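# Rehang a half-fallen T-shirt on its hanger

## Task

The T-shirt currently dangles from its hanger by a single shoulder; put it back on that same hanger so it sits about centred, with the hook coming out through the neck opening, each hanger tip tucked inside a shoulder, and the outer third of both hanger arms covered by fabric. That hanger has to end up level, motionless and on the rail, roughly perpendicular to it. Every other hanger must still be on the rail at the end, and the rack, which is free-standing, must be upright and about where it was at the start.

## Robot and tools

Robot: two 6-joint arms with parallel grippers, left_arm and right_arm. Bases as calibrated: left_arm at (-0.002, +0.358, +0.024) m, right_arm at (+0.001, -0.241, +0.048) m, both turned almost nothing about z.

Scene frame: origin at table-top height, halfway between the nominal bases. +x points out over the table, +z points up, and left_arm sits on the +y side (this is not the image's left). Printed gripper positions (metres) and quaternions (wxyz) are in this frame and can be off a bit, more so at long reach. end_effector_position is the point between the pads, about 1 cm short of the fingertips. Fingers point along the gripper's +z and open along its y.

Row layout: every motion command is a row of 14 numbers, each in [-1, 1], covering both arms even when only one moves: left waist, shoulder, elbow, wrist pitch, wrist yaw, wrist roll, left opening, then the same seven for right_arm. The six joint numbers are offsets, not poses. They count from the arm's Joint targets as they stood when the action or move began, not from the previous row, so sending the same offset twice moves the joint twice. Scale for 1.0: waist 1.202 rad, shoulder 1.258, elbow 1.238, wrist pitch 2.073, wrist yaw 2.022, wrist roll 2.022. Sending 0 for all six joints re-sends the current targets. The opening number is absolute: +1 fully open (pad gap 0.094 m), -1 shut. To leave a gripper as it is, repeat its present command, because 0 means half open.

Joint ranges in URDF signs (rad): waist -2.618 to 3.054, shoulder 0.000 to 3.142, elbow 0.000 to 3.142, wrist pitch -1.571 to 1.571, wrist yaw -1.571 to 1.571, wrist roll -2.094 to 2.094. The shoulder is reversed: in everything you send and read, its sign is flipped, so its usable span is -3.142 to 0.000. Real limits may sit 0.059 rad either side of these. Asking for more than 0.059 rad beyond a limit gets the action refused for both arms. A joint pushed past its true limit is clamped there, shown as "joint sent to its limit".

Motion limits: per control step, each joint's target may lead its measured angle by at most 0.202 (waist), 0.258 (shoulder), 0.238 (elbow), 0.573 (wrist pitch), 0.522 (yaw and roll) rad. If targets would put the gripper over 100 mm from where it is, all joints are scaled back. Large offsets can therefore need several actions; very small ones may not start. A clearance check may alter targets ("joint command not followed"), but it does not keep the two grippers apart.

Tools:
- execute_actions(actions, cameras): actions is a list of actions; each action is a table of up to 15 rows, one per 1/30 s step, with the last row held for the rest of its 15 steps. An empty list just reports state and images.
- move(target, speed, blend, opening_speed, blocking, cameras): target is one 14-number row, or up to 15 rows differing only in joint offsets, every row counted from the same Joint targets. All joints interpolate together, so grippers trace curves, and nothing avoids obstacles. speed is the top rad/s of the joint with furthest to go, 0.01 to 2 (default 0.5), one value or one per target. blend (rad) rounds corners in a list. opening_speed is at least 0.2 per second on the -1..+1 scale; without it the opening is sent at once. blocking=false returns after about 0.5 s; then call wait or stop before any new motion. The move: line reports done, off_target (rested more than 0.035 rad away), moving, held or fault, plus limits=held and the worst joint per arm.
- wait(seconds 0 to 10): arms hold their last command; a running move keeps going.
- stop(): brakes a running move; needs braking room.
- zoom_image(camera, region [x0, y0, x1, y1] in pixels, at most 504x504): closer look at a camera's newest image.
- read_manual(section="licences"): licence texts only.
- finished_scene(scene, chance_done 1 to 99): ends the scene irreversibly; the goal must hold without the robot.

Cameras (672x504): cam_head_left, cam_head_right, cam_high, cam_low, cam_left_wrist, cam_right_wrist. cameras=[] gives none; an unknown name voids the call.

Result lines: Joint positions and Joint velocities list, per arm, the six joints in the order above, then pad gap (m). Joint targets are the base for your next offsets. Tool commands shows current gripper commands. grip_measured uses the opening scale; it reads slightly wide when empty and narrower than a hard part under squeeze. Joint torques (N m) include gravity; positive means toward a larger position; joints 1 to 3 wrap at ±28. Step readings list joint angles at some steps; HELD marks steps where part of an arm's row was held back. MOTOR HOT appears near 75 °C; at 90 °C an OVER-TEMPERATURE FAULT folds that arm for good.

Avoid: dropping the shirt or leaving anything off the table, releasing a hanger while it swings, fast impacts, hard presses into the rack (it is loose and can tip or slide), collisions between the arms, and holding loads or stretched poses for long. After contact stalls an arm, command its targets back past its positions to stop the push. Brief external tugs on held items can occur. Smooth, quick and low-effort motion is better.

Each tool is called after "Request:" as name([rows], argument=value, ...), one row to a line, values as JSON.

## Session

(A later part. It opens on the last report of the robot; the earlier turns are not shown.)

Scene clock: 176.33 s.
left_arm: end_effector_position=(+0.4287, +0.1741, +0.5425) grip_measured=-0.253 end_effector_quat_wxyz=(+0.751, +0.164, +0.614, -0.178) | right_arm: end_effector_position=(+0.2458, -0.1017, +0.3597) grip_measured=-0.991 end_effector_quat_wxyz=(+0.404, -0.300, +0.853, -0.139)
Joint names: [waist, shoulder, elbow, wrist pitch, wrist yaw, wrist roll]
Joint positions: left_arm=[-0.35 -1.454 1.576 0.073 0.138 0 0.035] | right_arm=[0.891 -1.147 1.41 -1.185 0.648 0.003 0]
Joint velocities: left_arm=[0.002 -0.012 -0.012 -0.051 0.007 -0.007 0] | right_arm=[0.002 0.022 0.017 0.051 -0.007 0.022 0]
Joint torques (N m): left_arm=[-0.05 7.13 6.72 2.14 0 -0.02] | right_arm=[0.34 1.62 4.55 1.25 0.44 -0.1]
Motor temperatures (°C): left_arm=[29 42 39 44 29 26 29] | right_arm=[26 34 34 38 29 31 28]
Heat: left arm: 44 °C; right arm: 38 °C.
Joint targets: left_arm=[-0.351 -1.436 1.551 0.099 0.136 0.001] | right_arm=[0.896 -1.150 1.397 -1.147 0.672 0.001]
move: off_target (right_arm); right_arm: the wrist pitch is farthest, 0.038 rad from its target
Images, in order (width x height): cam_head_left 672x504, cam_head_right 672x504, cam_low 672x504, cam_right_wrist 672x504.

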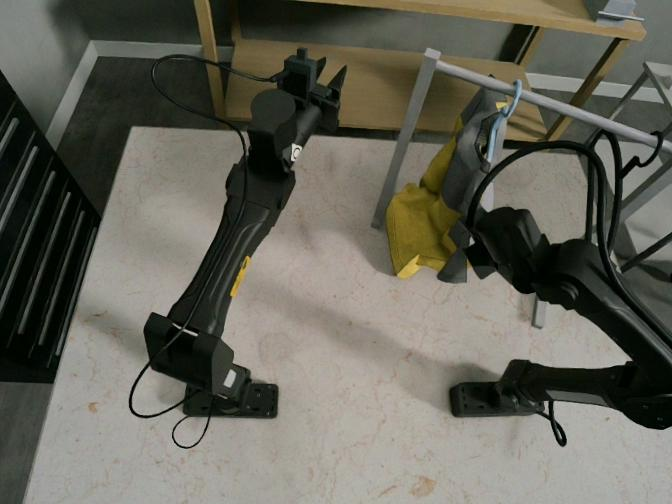

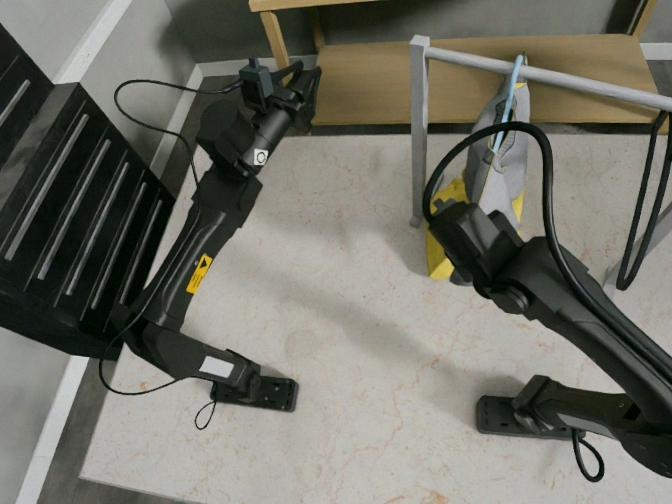

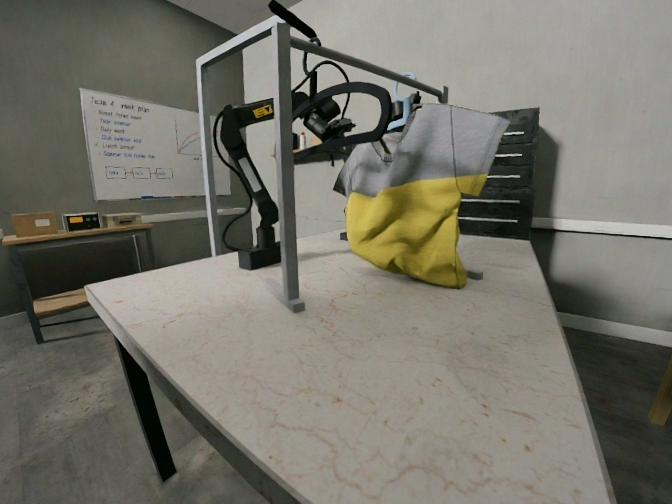

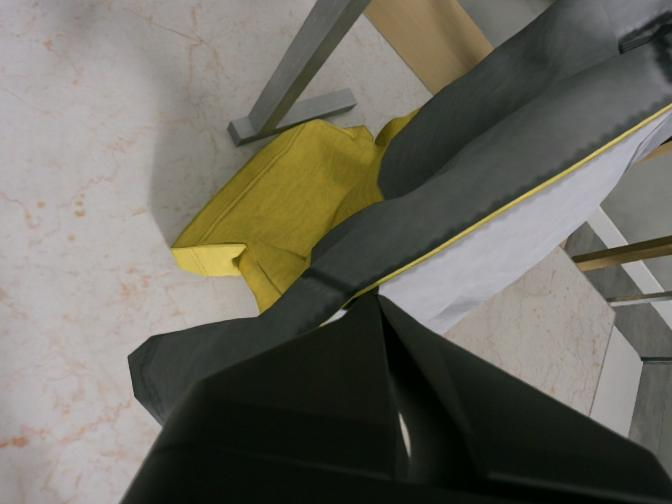

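Request:
move([
  [0,0,0,0,0,0,-0.25,-0.6597,0.0523,0.086,-0.0834,-0.2972,0,-1],
], speed=0.25, cameras=["cam_low","cam_head_right","cam_right_wrist","cam_head_left","cam_high"])

Request:
zoom_image(camera="cam_head_left", region=[370, 40, 590, 300])

Request:
zoom_image(camera="cam_low", region=[280, 50, 530, 300])

Request:
zoom_image(camera="cam_high", region=[190, 50, 450, 290])

Scene clock: 180.40 s.
left_arm: end_effector_position=(+0.4287, +0.1741, +0.5425) grip_measured=-0.253 end_effector_quat_wxyz=(+0.751, +0.164, +0.614, -0.178) | right_arm: end_effector_position=(+0.2549, -0.2221, +0.3457) grip_measured=-0.991 end_effector_quat_wxyz=(+0.313, -0.044, +0.949, -0.016)
Joint names: [waist, shoulder, elbow, wrist pitch, wrist yaw, wrist roll]
Joint positions: left_arm=[-0.35 -1.454 1.576 0.073 0.138 0 0.035] | right_arm=[0.108 -1.1 1.466 -1.303 0.074 0.003 0]
Joint velocities: left_arm=[-0.012 -0.002 -0.002 0.007 0.022 0.007 0] | right_arm=[-0.017 0.007 -0.002 0.007 -0.037 0.007 0]
Joint torques (N m): left_arm=[-0.1 7.2 6.63 2.09 0 -0.06] | right_arm=[-0.38 2.66 7.97 0.78 -0.02 -0.09]
Motor temperatures (°C): left_arm=[29 42 39 44 29 26 29] | right_arm=[26 34 34 38 29 31 28]
Heat: left arm: 44 °C; right arm: 38 °C.
Joint targets: left_arm=[-0.351 -1.436 1.551 0.099 0.136 0.001] | right_arm=[0.103 -1.084 1.503 -1.320 0.071 0.001]
move: off_target (right_arm); right_arm: the elbow is farthest, 0.037 rad from its target
Images, in order (width x height): cam_head_left 672x504, cam_head_right 672x504, cam_high 672x504, cam_low 672x504, cam_right_wrist 672x504.

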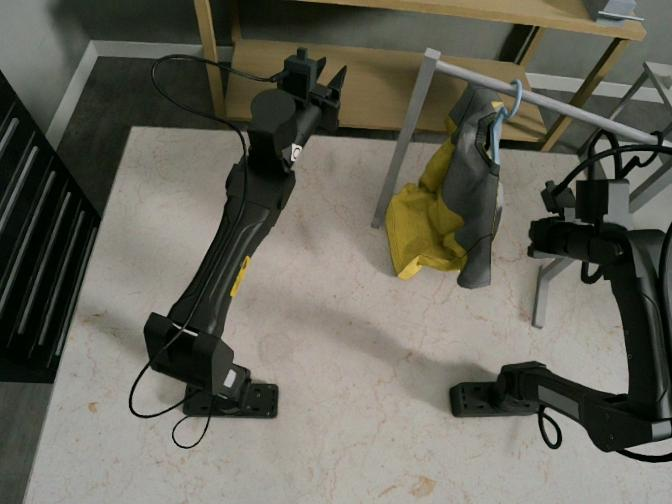

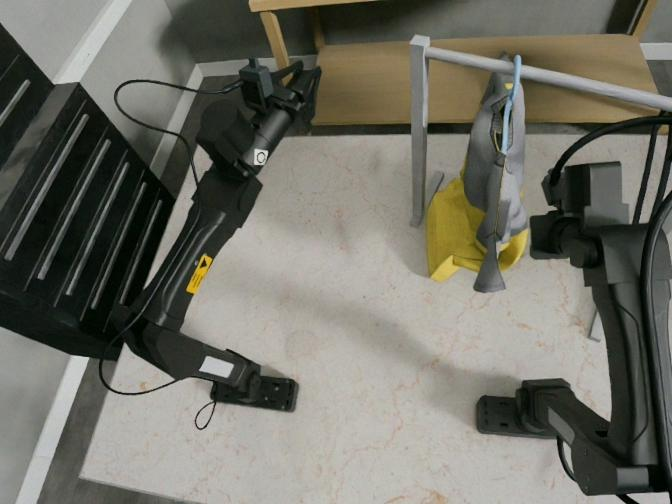

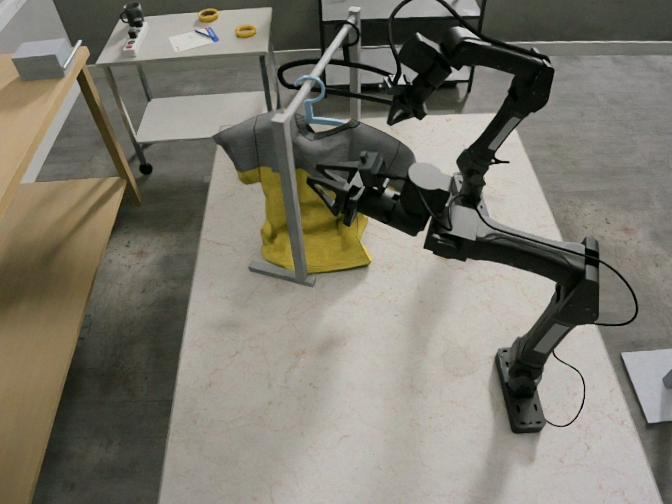

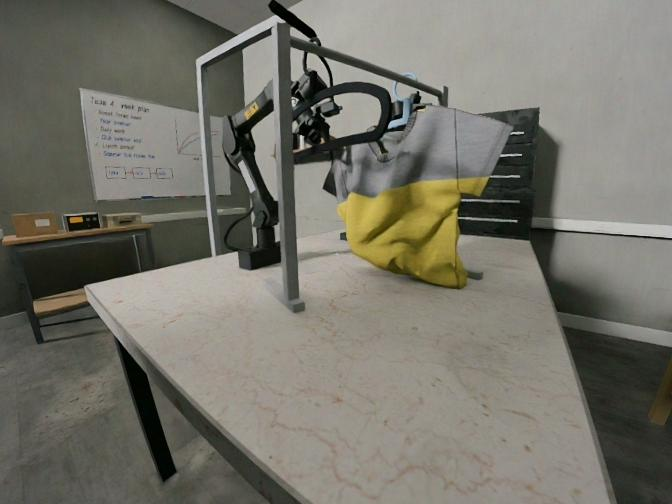

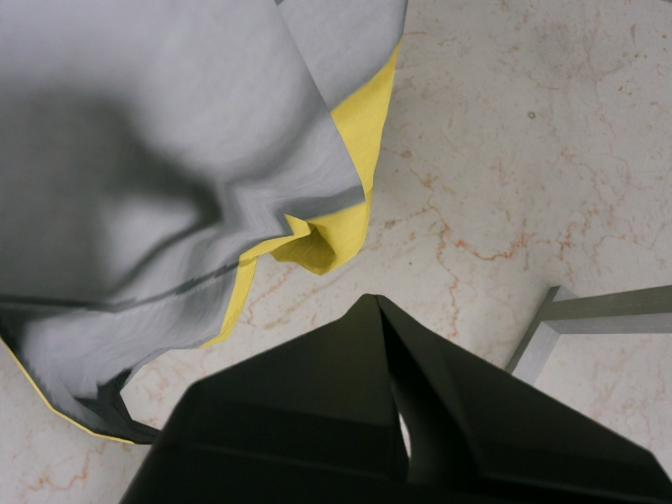

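Scaled by 1.938 from the camera's 672x504 image, which has a finer 960x720 frame.

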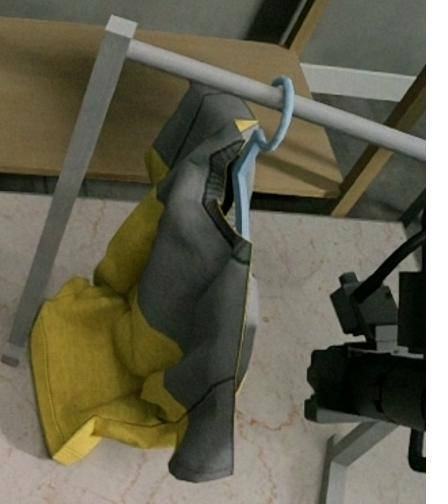

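Scaled by 2.016 from the camera's 672x504 image, which has a finer 960x720 frame.

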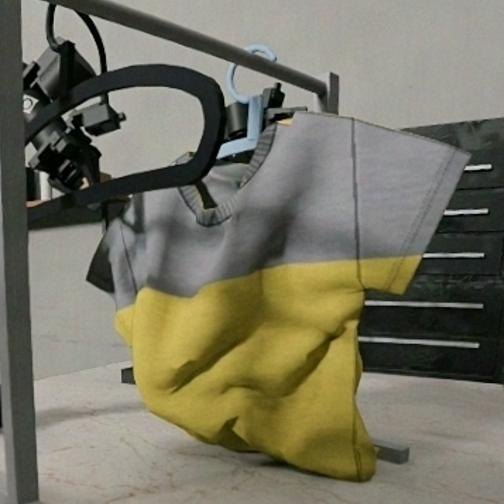

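Scaled by 1.938 from the camera's 672x504 image, which has a finer 960x720 frame.

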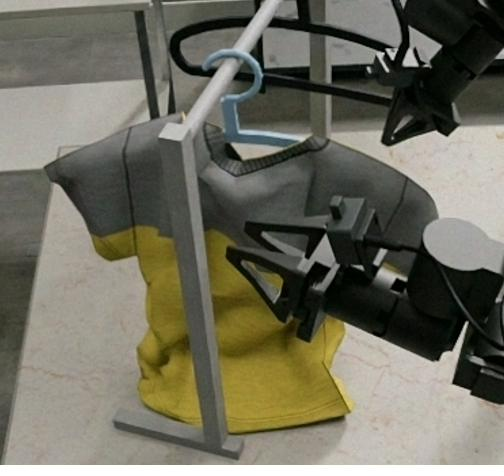

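Request:
zoom_image(camera="cam_high", region=[270, 60, 420, 180])

Request:
zoom_image(camera="cam_head_right", region=[420, 40, 570, 300])

Request:
zoom_image(camera="cam_low", region=[310, 60, 460, 180])

Scaled by 3.360 from the camera's 672x504 image, which has a finer 960x720 frame.

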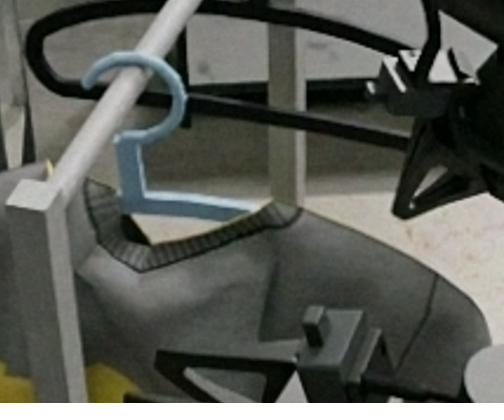

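Scaled by 1.938 from the camera's 672x504 image, which has a finer 960x720 frame.

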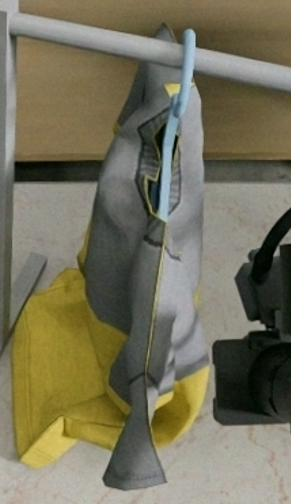

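Scaled by 3.360 from the camera's 672x504 image, which has a finer 960x720 frame.

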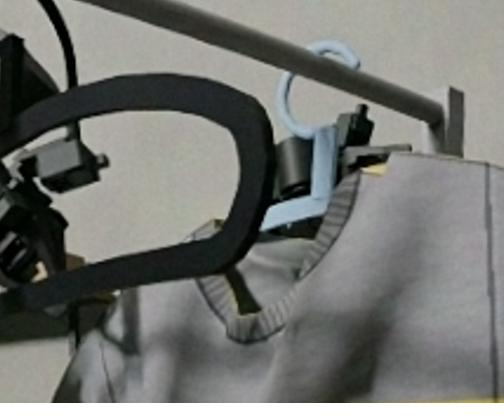

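Request:
move(target=[0,0,0,0,0,0,-0.25,0,0.147,0.078,0.106,0,0,-1], speed=0.25, cameras=["cam_high","cam_head_right","cam_head_left","cam_low"])

Scene clock: 183.33 s.
left_arm: end_effector_position=(+0.4287, +0.1741, +0.5425) grip_measured=-0.253 end_effector_quat_wxyz=(+0.751, +0.164, +0.614, -0.178) | right_arm: end_effector_position=(+0.2312, -0.2247, +0.4603) grip_measured=-0.991 end_effector_quat_wxyz=(+0.522, -0.031, +0.852, +0.001)
Joint names: [waist, shoulder, elbow, wrist pitch, wrist yaw, wrist roll]
Joint positions: left_arm=[-0.35 -1.454 1.576 0.073 0.138 0 0.035] | right_arm=[0.108 -0.9 1.575 -1.148 0.073 0.003 0]
Joint velocities: left_arm=[0.002 0.012 -0.017 -0.022 -0.007 0.007 0] | right_arm=[0.007 0.017 -0.017 0.066 -0.051 0.007 -0.001]
Joint torques (N m): left_arm=[0.02 7.12 6.71 2.13 0 -0.02] | right_arm=[-0.38 -1.47 6.26 1.74 -0.04 -0.09]
Motor temperatures (°C): left_arm=[29 41 39 44 29 26 29] | right_arm=[26 34 34 38 29 31 28]
Heat: left arm: 44 °C; right arm: 38 °C.
Joint targets: left_arm=[-0.351 -1.436 1.551 0.099 0.136 0.001] | right_arm=[0.103 -0.899 1.600 -1.100 0.071 0.001]
move: off_target (right_arm); right_arm: the wrist pitch is farthest, 0.048 rad from its target
Images, in order (width x height): cam_head_left 672x504, cam_head_right 672x504, cam_high 672x504, cam_low 672x504.

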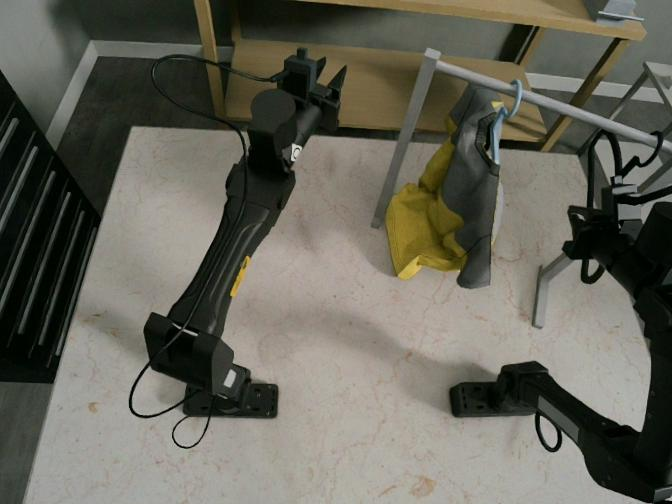

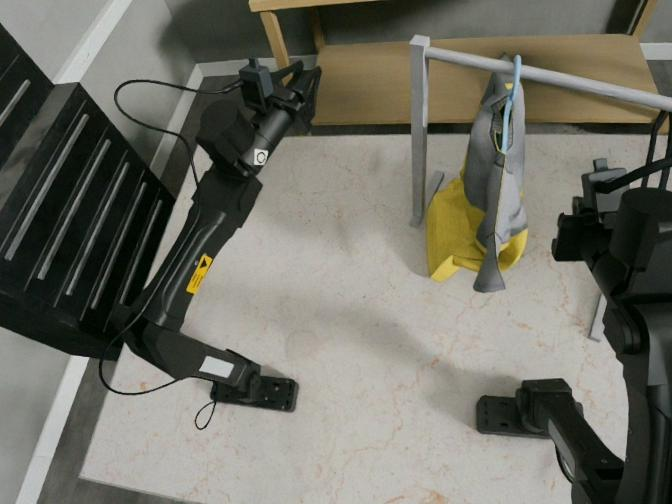

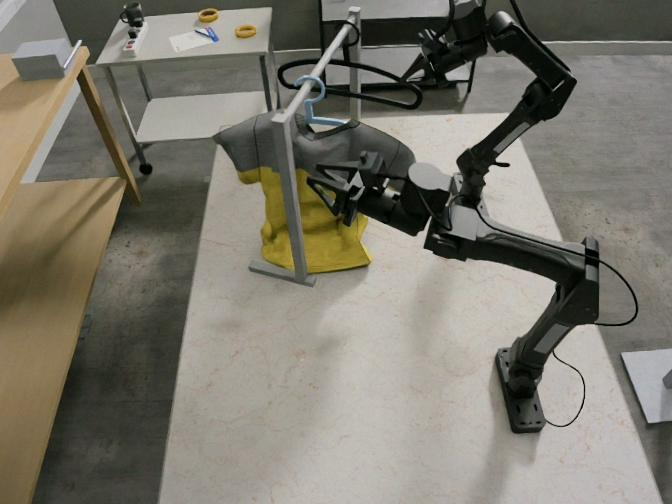

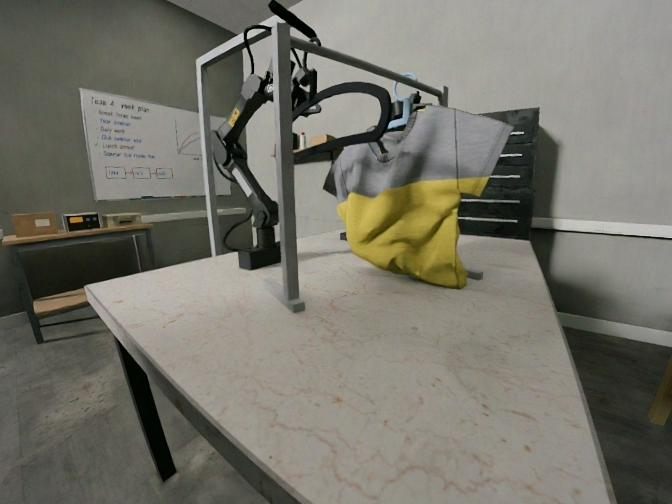

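Request:
zoom_image(camera="cam_high", region=[190, 50, 450, 290])

Request:
zoom_image(camera="cam_low", region=[280, 50, 530, 300])

Request:
zoom_image(camera="cam_head_left", region=[370, 60, 550, 300])

Request:
zoom_image(camera="cam_head_right", region=[400, 30, 580, 300])

Scaled by 1.938 from the camera's 672x504 image, which has a finer 960x720 frame.

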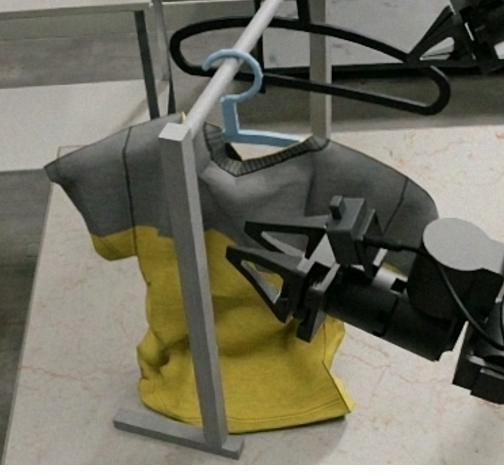

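Scaled by 2.016 from the camera's 672x504 image, which has a finer 960x720 frame.

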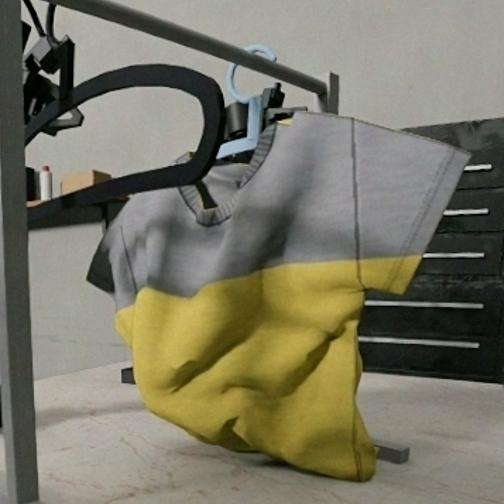

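Scaled by 2.100 from the camera's 672x504 image, which has a finer 960x720 frame.

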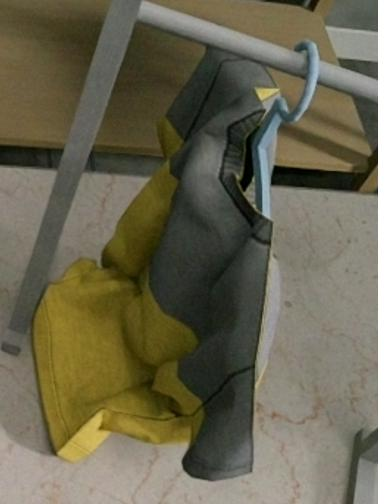

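Scaled by 1.867 from the camera's 672x504 image, which has a finer 960x720 frame.

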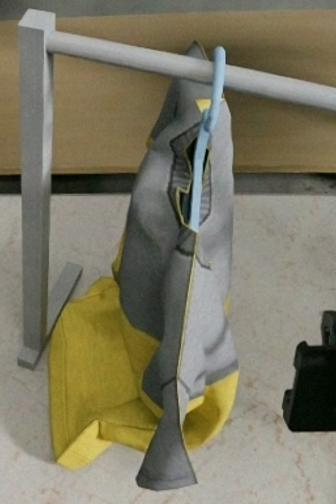

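Request:
move([
  [-0.399,0,0,0,0,0,-0.25,0.939,0.029,-0.032,0.063,0.518,0,-1],
  [-0.399,-0.35,0.242,-0.003,0,0,-0.25,0.939,0.029,-0.032,0.063,0.518,0,-1],
  [-0.399,-0.518,0.443,-0.033,0,0,-0.25,0.939,0.029,-0.032,0.063,0.518,0,-1],
], speed=0.45, blend=0.05, cameras=["cam_high","cam_head_right","cam_left_wrist"])

Scene clock: 188.60 s.
left_arm: end_effector_position=(+0.4084, -0.1264, +0.4587) grip_measured=-0.253 end_effector_quat_wxyz=(+0.653, +0.319, +0.598, -0.339) | right_arm: end_effector_position=(+0.1967, -0.1571, +0.5271) grip_measured=-0.991 end_effector_quat_wxyz=(+0.655, -0.147, +0.740, -0.051)
Joint names: [waist, shoulder, elbow, wrist pitch, wrist yaw, wrist roll]
Joint positions: left_arm=[-0.827 -2.058 2.065 0.076 0.138 0 0.035] | right_arm=[1.226 -0.873 1.575 -1.01 1.1 0.003 0]
Joint velocities: left_arm=[-0.012 0.012 -0.002 -0.007 -0.007 -0.037 -0.001] | right_arm=[-0.012 0.002 0.012 0.037 -0.022 0.081 0.001]
Joint torques (N m): left_arm=[-0.27 9.1 12.4 1.42 0.01 -0.01] | right_arm=[0.43 -1.18 3.08 1.45 0.29 -0.09]
Motor temperatures (°C): left_arm=[29 41 39 44 29 26 29] | right_arm=[26 33 34 39 29 30 28]
Heat: left arm: 44 °C; right arm: 39 °C.
Joint targets: left_arm=[-0.830 -2.087 2.099 0.030 0.136 0.001] | right_arm=[1.232 -0.863 1.560 -0.969 1.119 0.001]
move: off_target (left_arm, right_arm); left_arm: the wrist pitch is farthest, 0.045 rad from its target; right_arm: the wrist pitch is farthest, 0.041 rad from its target
Images, in order (width x height): cam_head_right 672x504, cam_high 672x504, cam_left_wrist 672x504.

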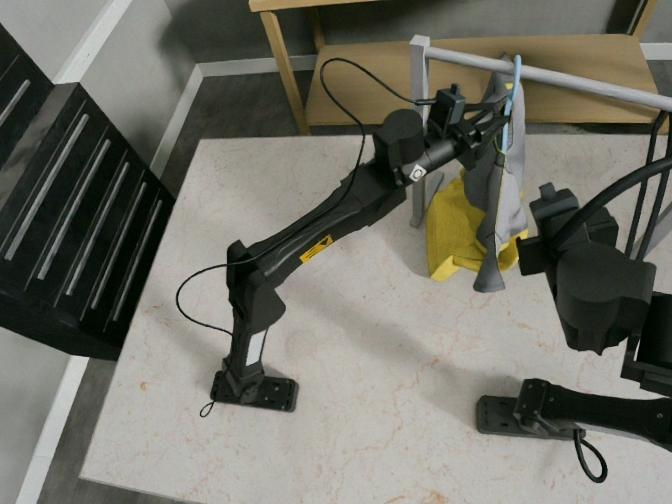

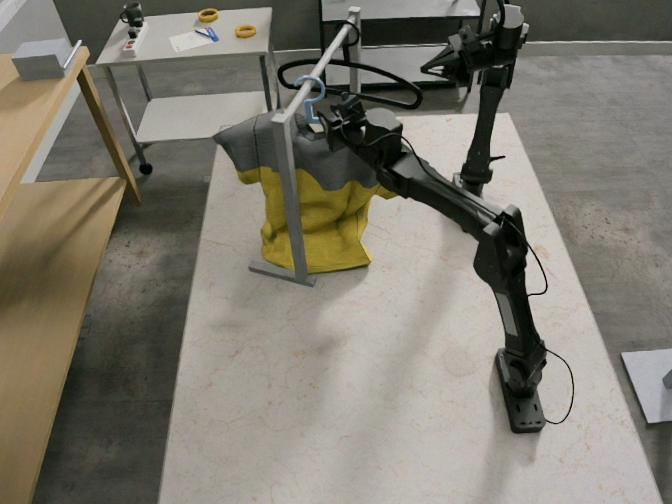

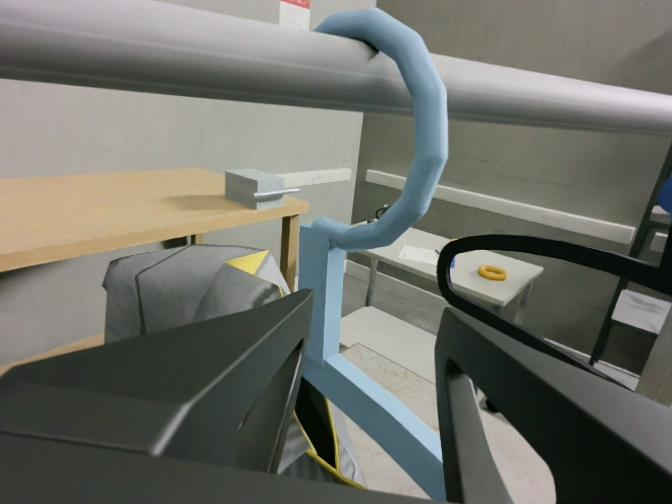

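Request:
move(target=[0.012,-0.232,0.397,-0.096,0,0,-0.25,-0.189,-0.236,-0.099,0.167,0.023,0,-0.1], speed=0.3, cameras=["cam_high","cam_head_right","cam_left_wrist","cam_right_wrist"])

Scene clock: 191.10 s.
left_arm: end_effector_position=(+0.4397, -0.1537, +0.4698) grip_measured=-0.253 end_effector_quat_wxyz=(+0.660, +0.314, +0.593, -0.338) | right_arm: end_effector_position=(+0.2773, -0.0968, +0.4829) grip_measured=-0.102 end_effector_quat_wxyz=(+0.632, -0.074, +0.755, -0.158)
Joint names: [waist, shoulder, elbow, wrist pitch, wrist yaw, wrist roll]
Joint positions: left_arm=[-0.821 -2.34 2.56 -0.119 0.135 0 0.035] | right_arm=[1.011 -1.161 1.449 -0.664 1.145 0.003 0.042]
Joint velocities: left_arm=[-0.002 0.002 0.007 0.022 -0.007 -0.022 0.001] | right_arm=[0.007 0.017 0.007 -0.037 0.022 0.095 0]
Joint torques (N m): left_arm=[0.51 10.28 11.63 1.42 0.06 -0.02] | right_arm=[-0.51 2.26 4.79 1.41 0.34 -0.1]
Motor temperatures (°C): left_arm=[29 41 40 44 29 26 29] | right_arm=[26 33 34 40 29 30 28]
Heat: left arm: 44 °C; right arm: 40 °C.
Joint targets: left_arm=[-0.816 -2.379 2.591 -0.169 0.136 0.001] | right_arm=[1.005 -1.160 1.438 -0.623 1.165 0.001]
move: off_target (left_arm, right_arm); left_arm: the wrist pitch is farthest, 0.050 rad from its target; right_arm: the wrist pitch is farthest, 0.041 rad from its target
Images, in order (width x height): cam_head_right 672x504, cam_high 672x504, cam_left_wrist 672x504, cam_right_wrist 672x504.

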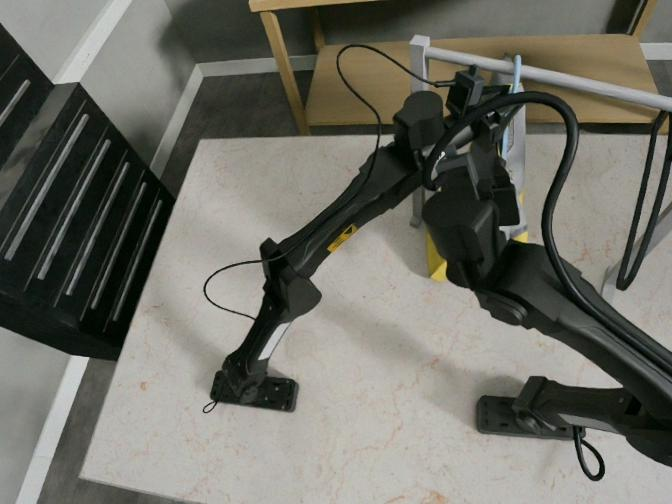

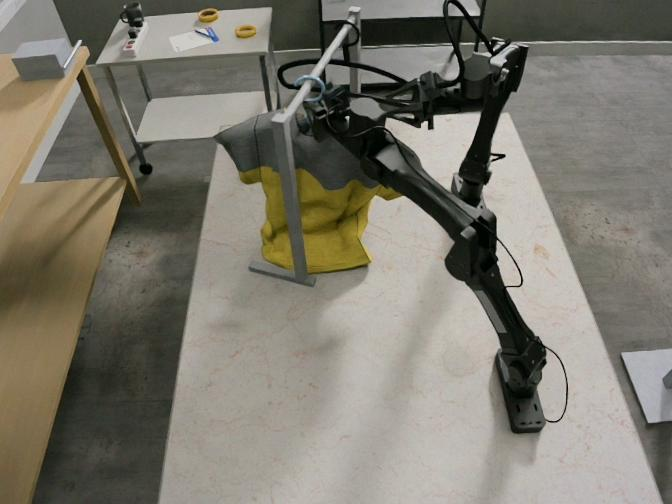

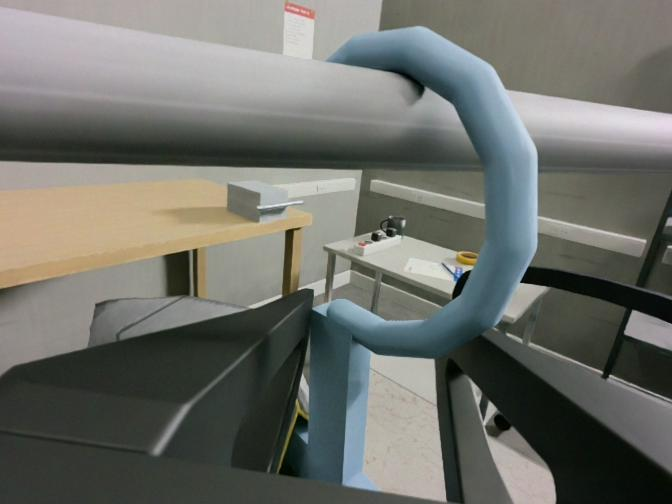

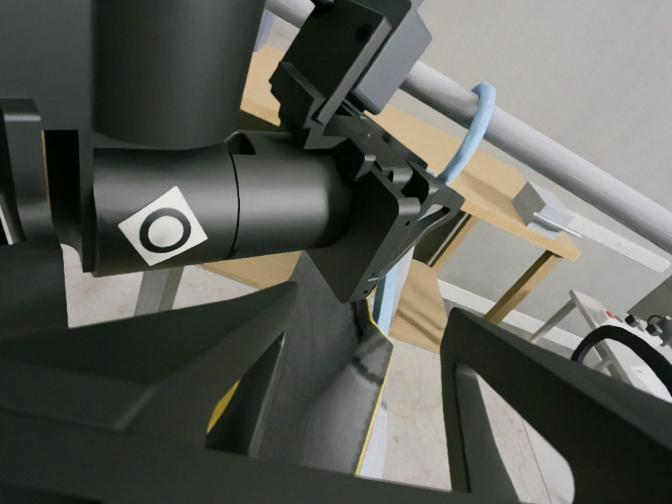

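Request:
move(target=[0.01,0,0,0,0,0,-0.9,0,0,0,0,0,0,-0.1], opening_speed=0.5, cameras=["cam_left_wrist","cam_high"])

Request:
zoom_image(camera="cam_high", region=[190, 50, 450, 290])

Scene clock: 192.87 s.
left_arm: end_effector_position=(+0.4433, -0.1505, +0.4690) grip_measured=-0.856 end_effector_quat_wxyz=(+0.660, +0.317, +0.592, -0.335) | right_arm: end_effector_position=(+0.2773, -0.0968, +0.4829) grip_measured=-0.102 end_effector_quat_wxyz=(+0.632, -0.074, +0.755, -0.158)
Joint names: [waist, shoulder, elbow, wrist pitch, wrist yaw, wrist roll]
Joint positions: left_arm=[-0.811 -2.34 2.56 -0.122 0.146 0.008 0.007] | right_arm=[1.011 -1.161 1.449 -0.664 1.145 0.003 0.042]
Joint velocities: left_arm=[-0.007 -0.002 -0.012 -0.007 -0.007 0.022 0] | right_arm=[0.002 0.007 0.002 -0.007 -0.007 0.022 0]
Joint torques (N m): left_arm=[0.57 10.24 11.63 1.46 -0.06 -0.04] | right_arm=[-0.5 2.28 4.79 1.4 0.34 -0.09]
Motor temperatures (°C): left_arm=[29 41 39 44 29 26 29] | right_arm=[26 33 34 39 29 30 28]
Heat: left arm: 44 °C; right arm: 39 °C.
Joint targets: left_arm=[-0.803 -2.379 2.591 -0.169 0.136 0.001] | right_arm=[1.005 -1.160 1.438 -0.623 1.165 0.001]
move: off_target (left_arm, right_arm); left_arm: the wrist pitch is farthest, 0.047 rad from its target; right_arm: the wrist pitch is farthest, 0.041 rad from its target
Images, in order (width x height): cam_high 672x504, cam_left_wrist 672x504.

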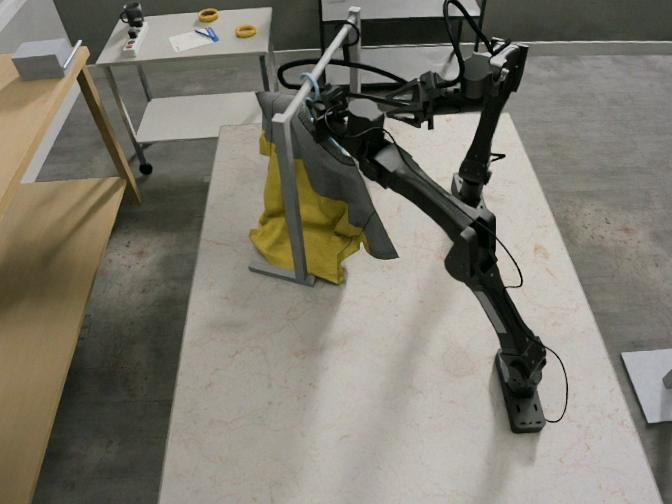

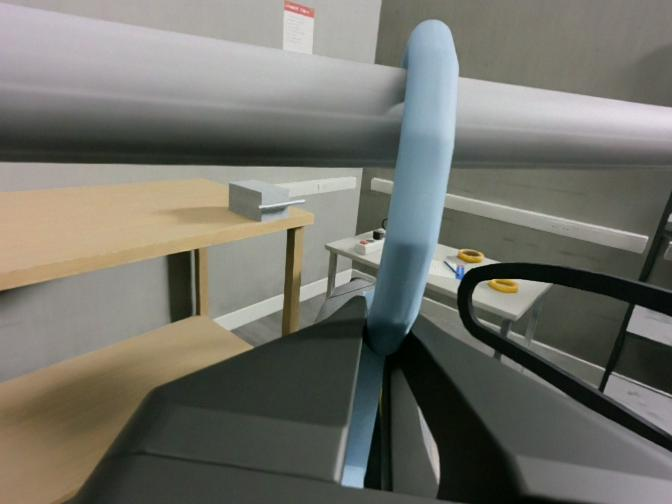

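Scaled by 1.938 from the camera's 672x504 image, which has a finer 960x720 frame.

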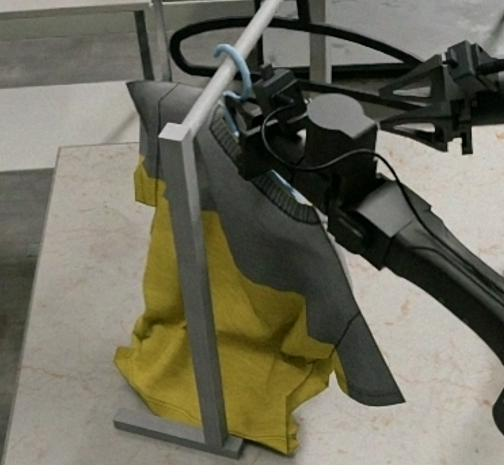

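Request:
wait(seconds=0)

Request:
zoom_image(camera="cam_low", region=[280, 50, 530, 300])

Request:
zoom_image(camera="cam_head_left", region=[370, 40, 590, 300])

Scene clock: 193.03 s.
left_arm: end_effector_position=(+0.4433, -0.1505, +0.4690) grip_measured=-0.858 end_effector_quat_wxyz=(+0.660, +0.317, +0.592, -0.335) | right_arm: end_effector_position=(+0.2773, -0.0968, +0.4829) grip_measured=-0.102 end_effector_quat_wxyz=(+0.632, -0.074, +0.755, -0.158)
Joint names: [waist, shoulder, elbow, wrist pitch, wrist yaw, wrist roll]
Joint positions: left_arm=[-0.811 -2.34 2.56 -0.122 0.146 0.008 0.007] | right_arm=[1.011 -1.161 1.449 -0.664 1.145 0.003 0.042]
Joint velocities: left_arm=[-0.012 0.012 0.012 -0.007 0.037 0.007 -0.001] | right_arm=[0.012 0.012 -0.017 -0.007 -0.051 0.037 0]
Joint torques (N m): left_arm=[0.62 10.44 11.63 1.44 -0.01 -0.05] | right_arm=[-0.47 2.26 4.79 1.4 0.33 -0.1]
Motor temperatures (°C): left_arm=[29 41 39 44 29 26 29] | right_arm=[26 33 34 39 29 30 28]
Heat: left arm: 44 °C; right arm: 39 °C.
Joint targets: left_arm=[-0.803 -2.379 2.591 -0.169 0.136 0.001] | right_arm=[1.005 -1.160 1.438 -0.623 1.165 0.001]
Tool commands: left_gripper/opening=-0.9 right_gripper/opening=-0.1

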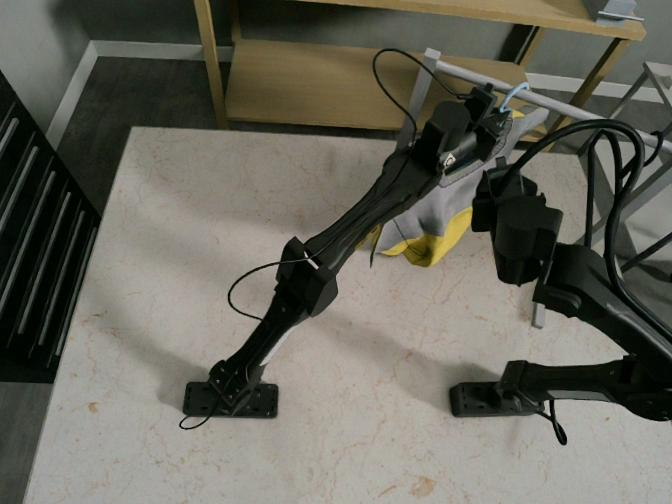

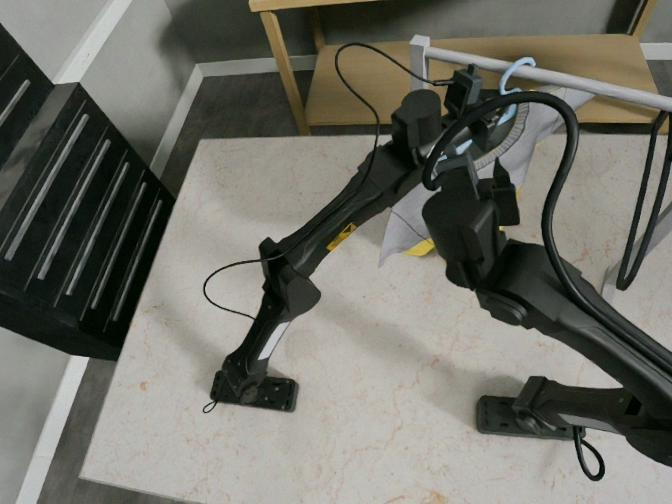

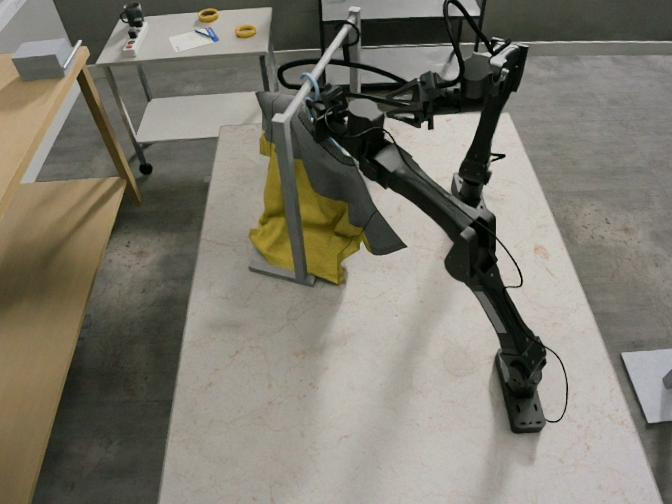

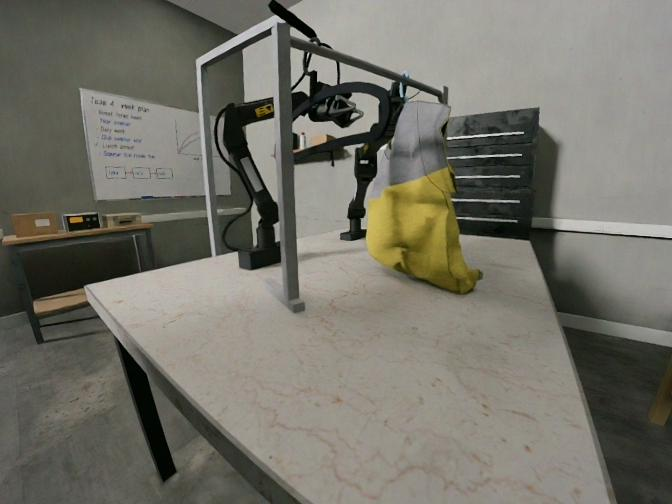

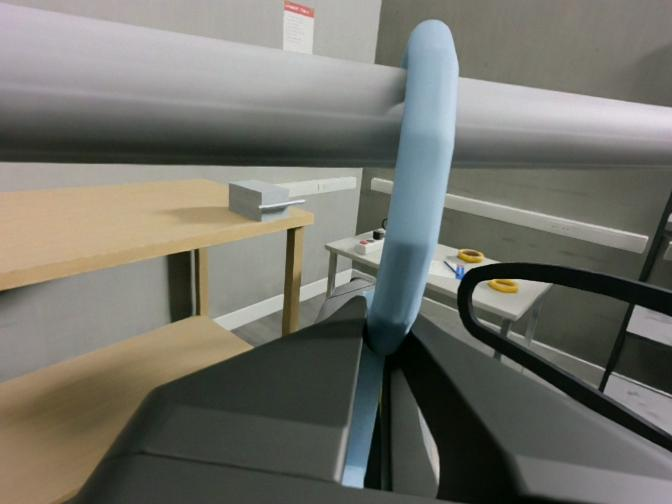

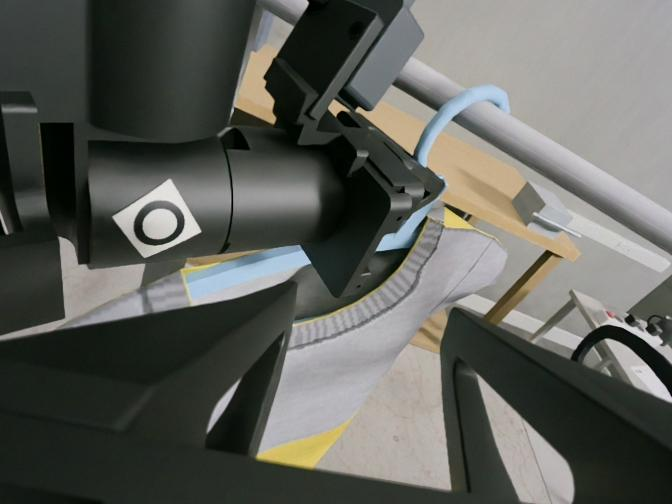

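Scaled by 2.016 from the camera's 672x504 image, which has a finer 960x720 frame.

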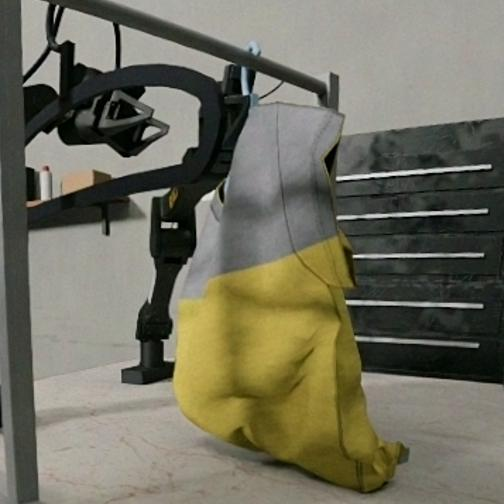

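Scaled by 1.938 from the camera's 672x504 image, which has a finer 960x720 frame.

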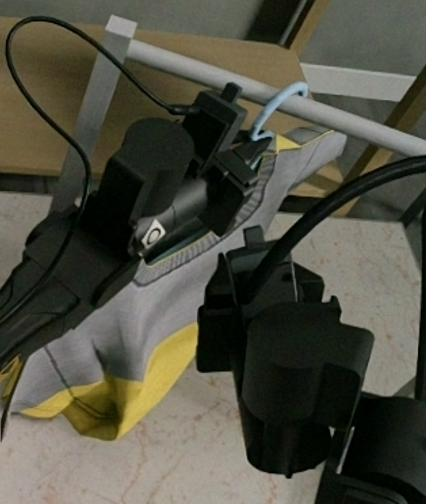

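Request:
move(target=[0,0,0,0,0,0,-0.25,0,0,0,0,0,0,-0.1], opening_speed=0.5, cameras=["cam_left_wrist","cam_high","cam_right_wrist"])

Scene clock: 196.73 s.
left_arm: end_effector_position=(+0.4439, -0.1500, +0.4690) grip_measured=-0.253 end_effector_quat_wxyz=(+0.659, +0.315, +0.594, -0.337) | right_arm: end_effector_position=(+0.2774, -0.0968, +0.4831) grip_measured=-0.102 end_effector_quat_wxyz=(+0.632, -0.073, +0.755, -0.157)
Joint names: [waist, shoulder, elbow, wrist pitch, wrist yaw, wrist roll]
Joint positions: left_arm=[-0.81 -2.34 2.56 -0.122 0.146 0 0.035] | right_arm=[1.011 -1.161 1.449 -0.662 1.145 0.003 0.042]
Joint velocities: left_arm=[0.012 0.007 -0.007 -0.081 0.095 -0.022 -0.001] | right_arm=[0.007 0.002 0.002 0.007 0.022 -0.007 -0.001]
Joint torques (N m): left_arm=[0.7 10.11 11.86 1.44 -0.05 -0.03] | right_arm=[-0.5 2.26 4.81 1.4 0.33 -0.1]
Motor temperatures (°C): left_arm=[29 41 39 43 29 26 29] | right_arm=[26 33 34 39 29 30 28]
Heat: left arm: 43 °C; right arm: 39 °C.
Joint targets: left_arm=[-0.803 -2.379 2.591 -0.169 0.136 0.001] | right_arm=[1.005 -1.160 1.438 -0.623 1.165 0.001]
move: off_target (left_arm, right_arm); left_arm: the wrist pitch is farthest, 0.047 rad from its target; right_arm: the wrist pitch is farthest, 0.039 rad from its target
Images, in order (width x height): cam_high 672x504, cam_left_wrist 672x504, cam_right_wrist 672x504.

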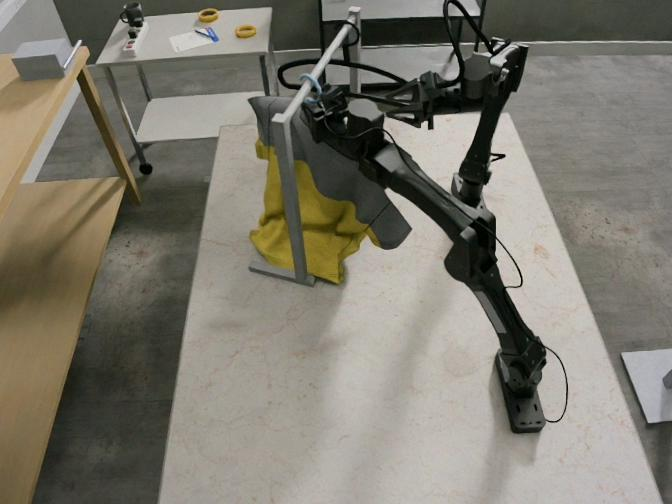

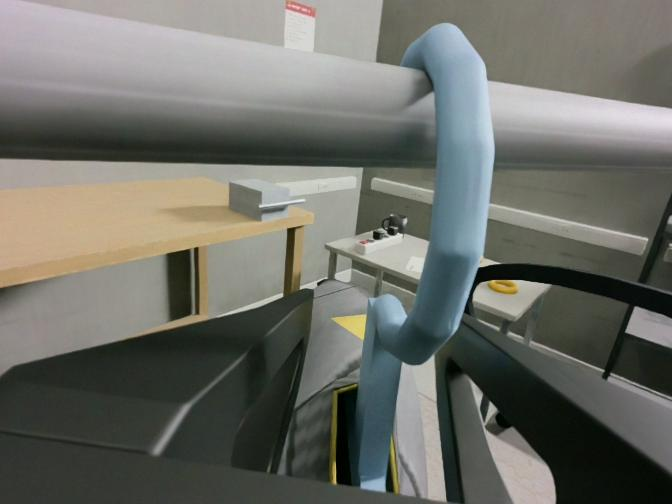

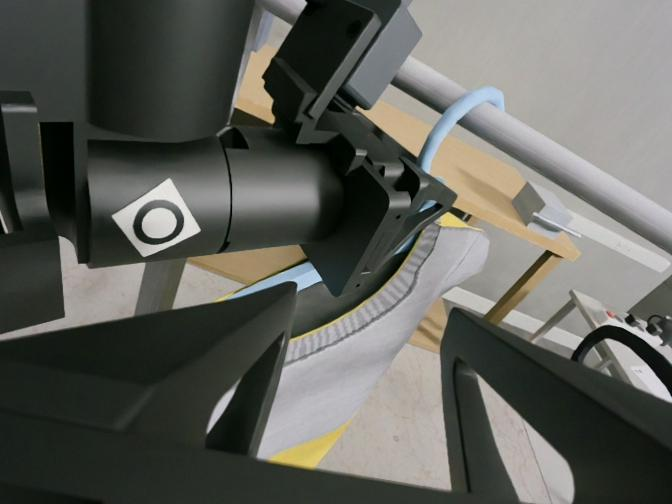

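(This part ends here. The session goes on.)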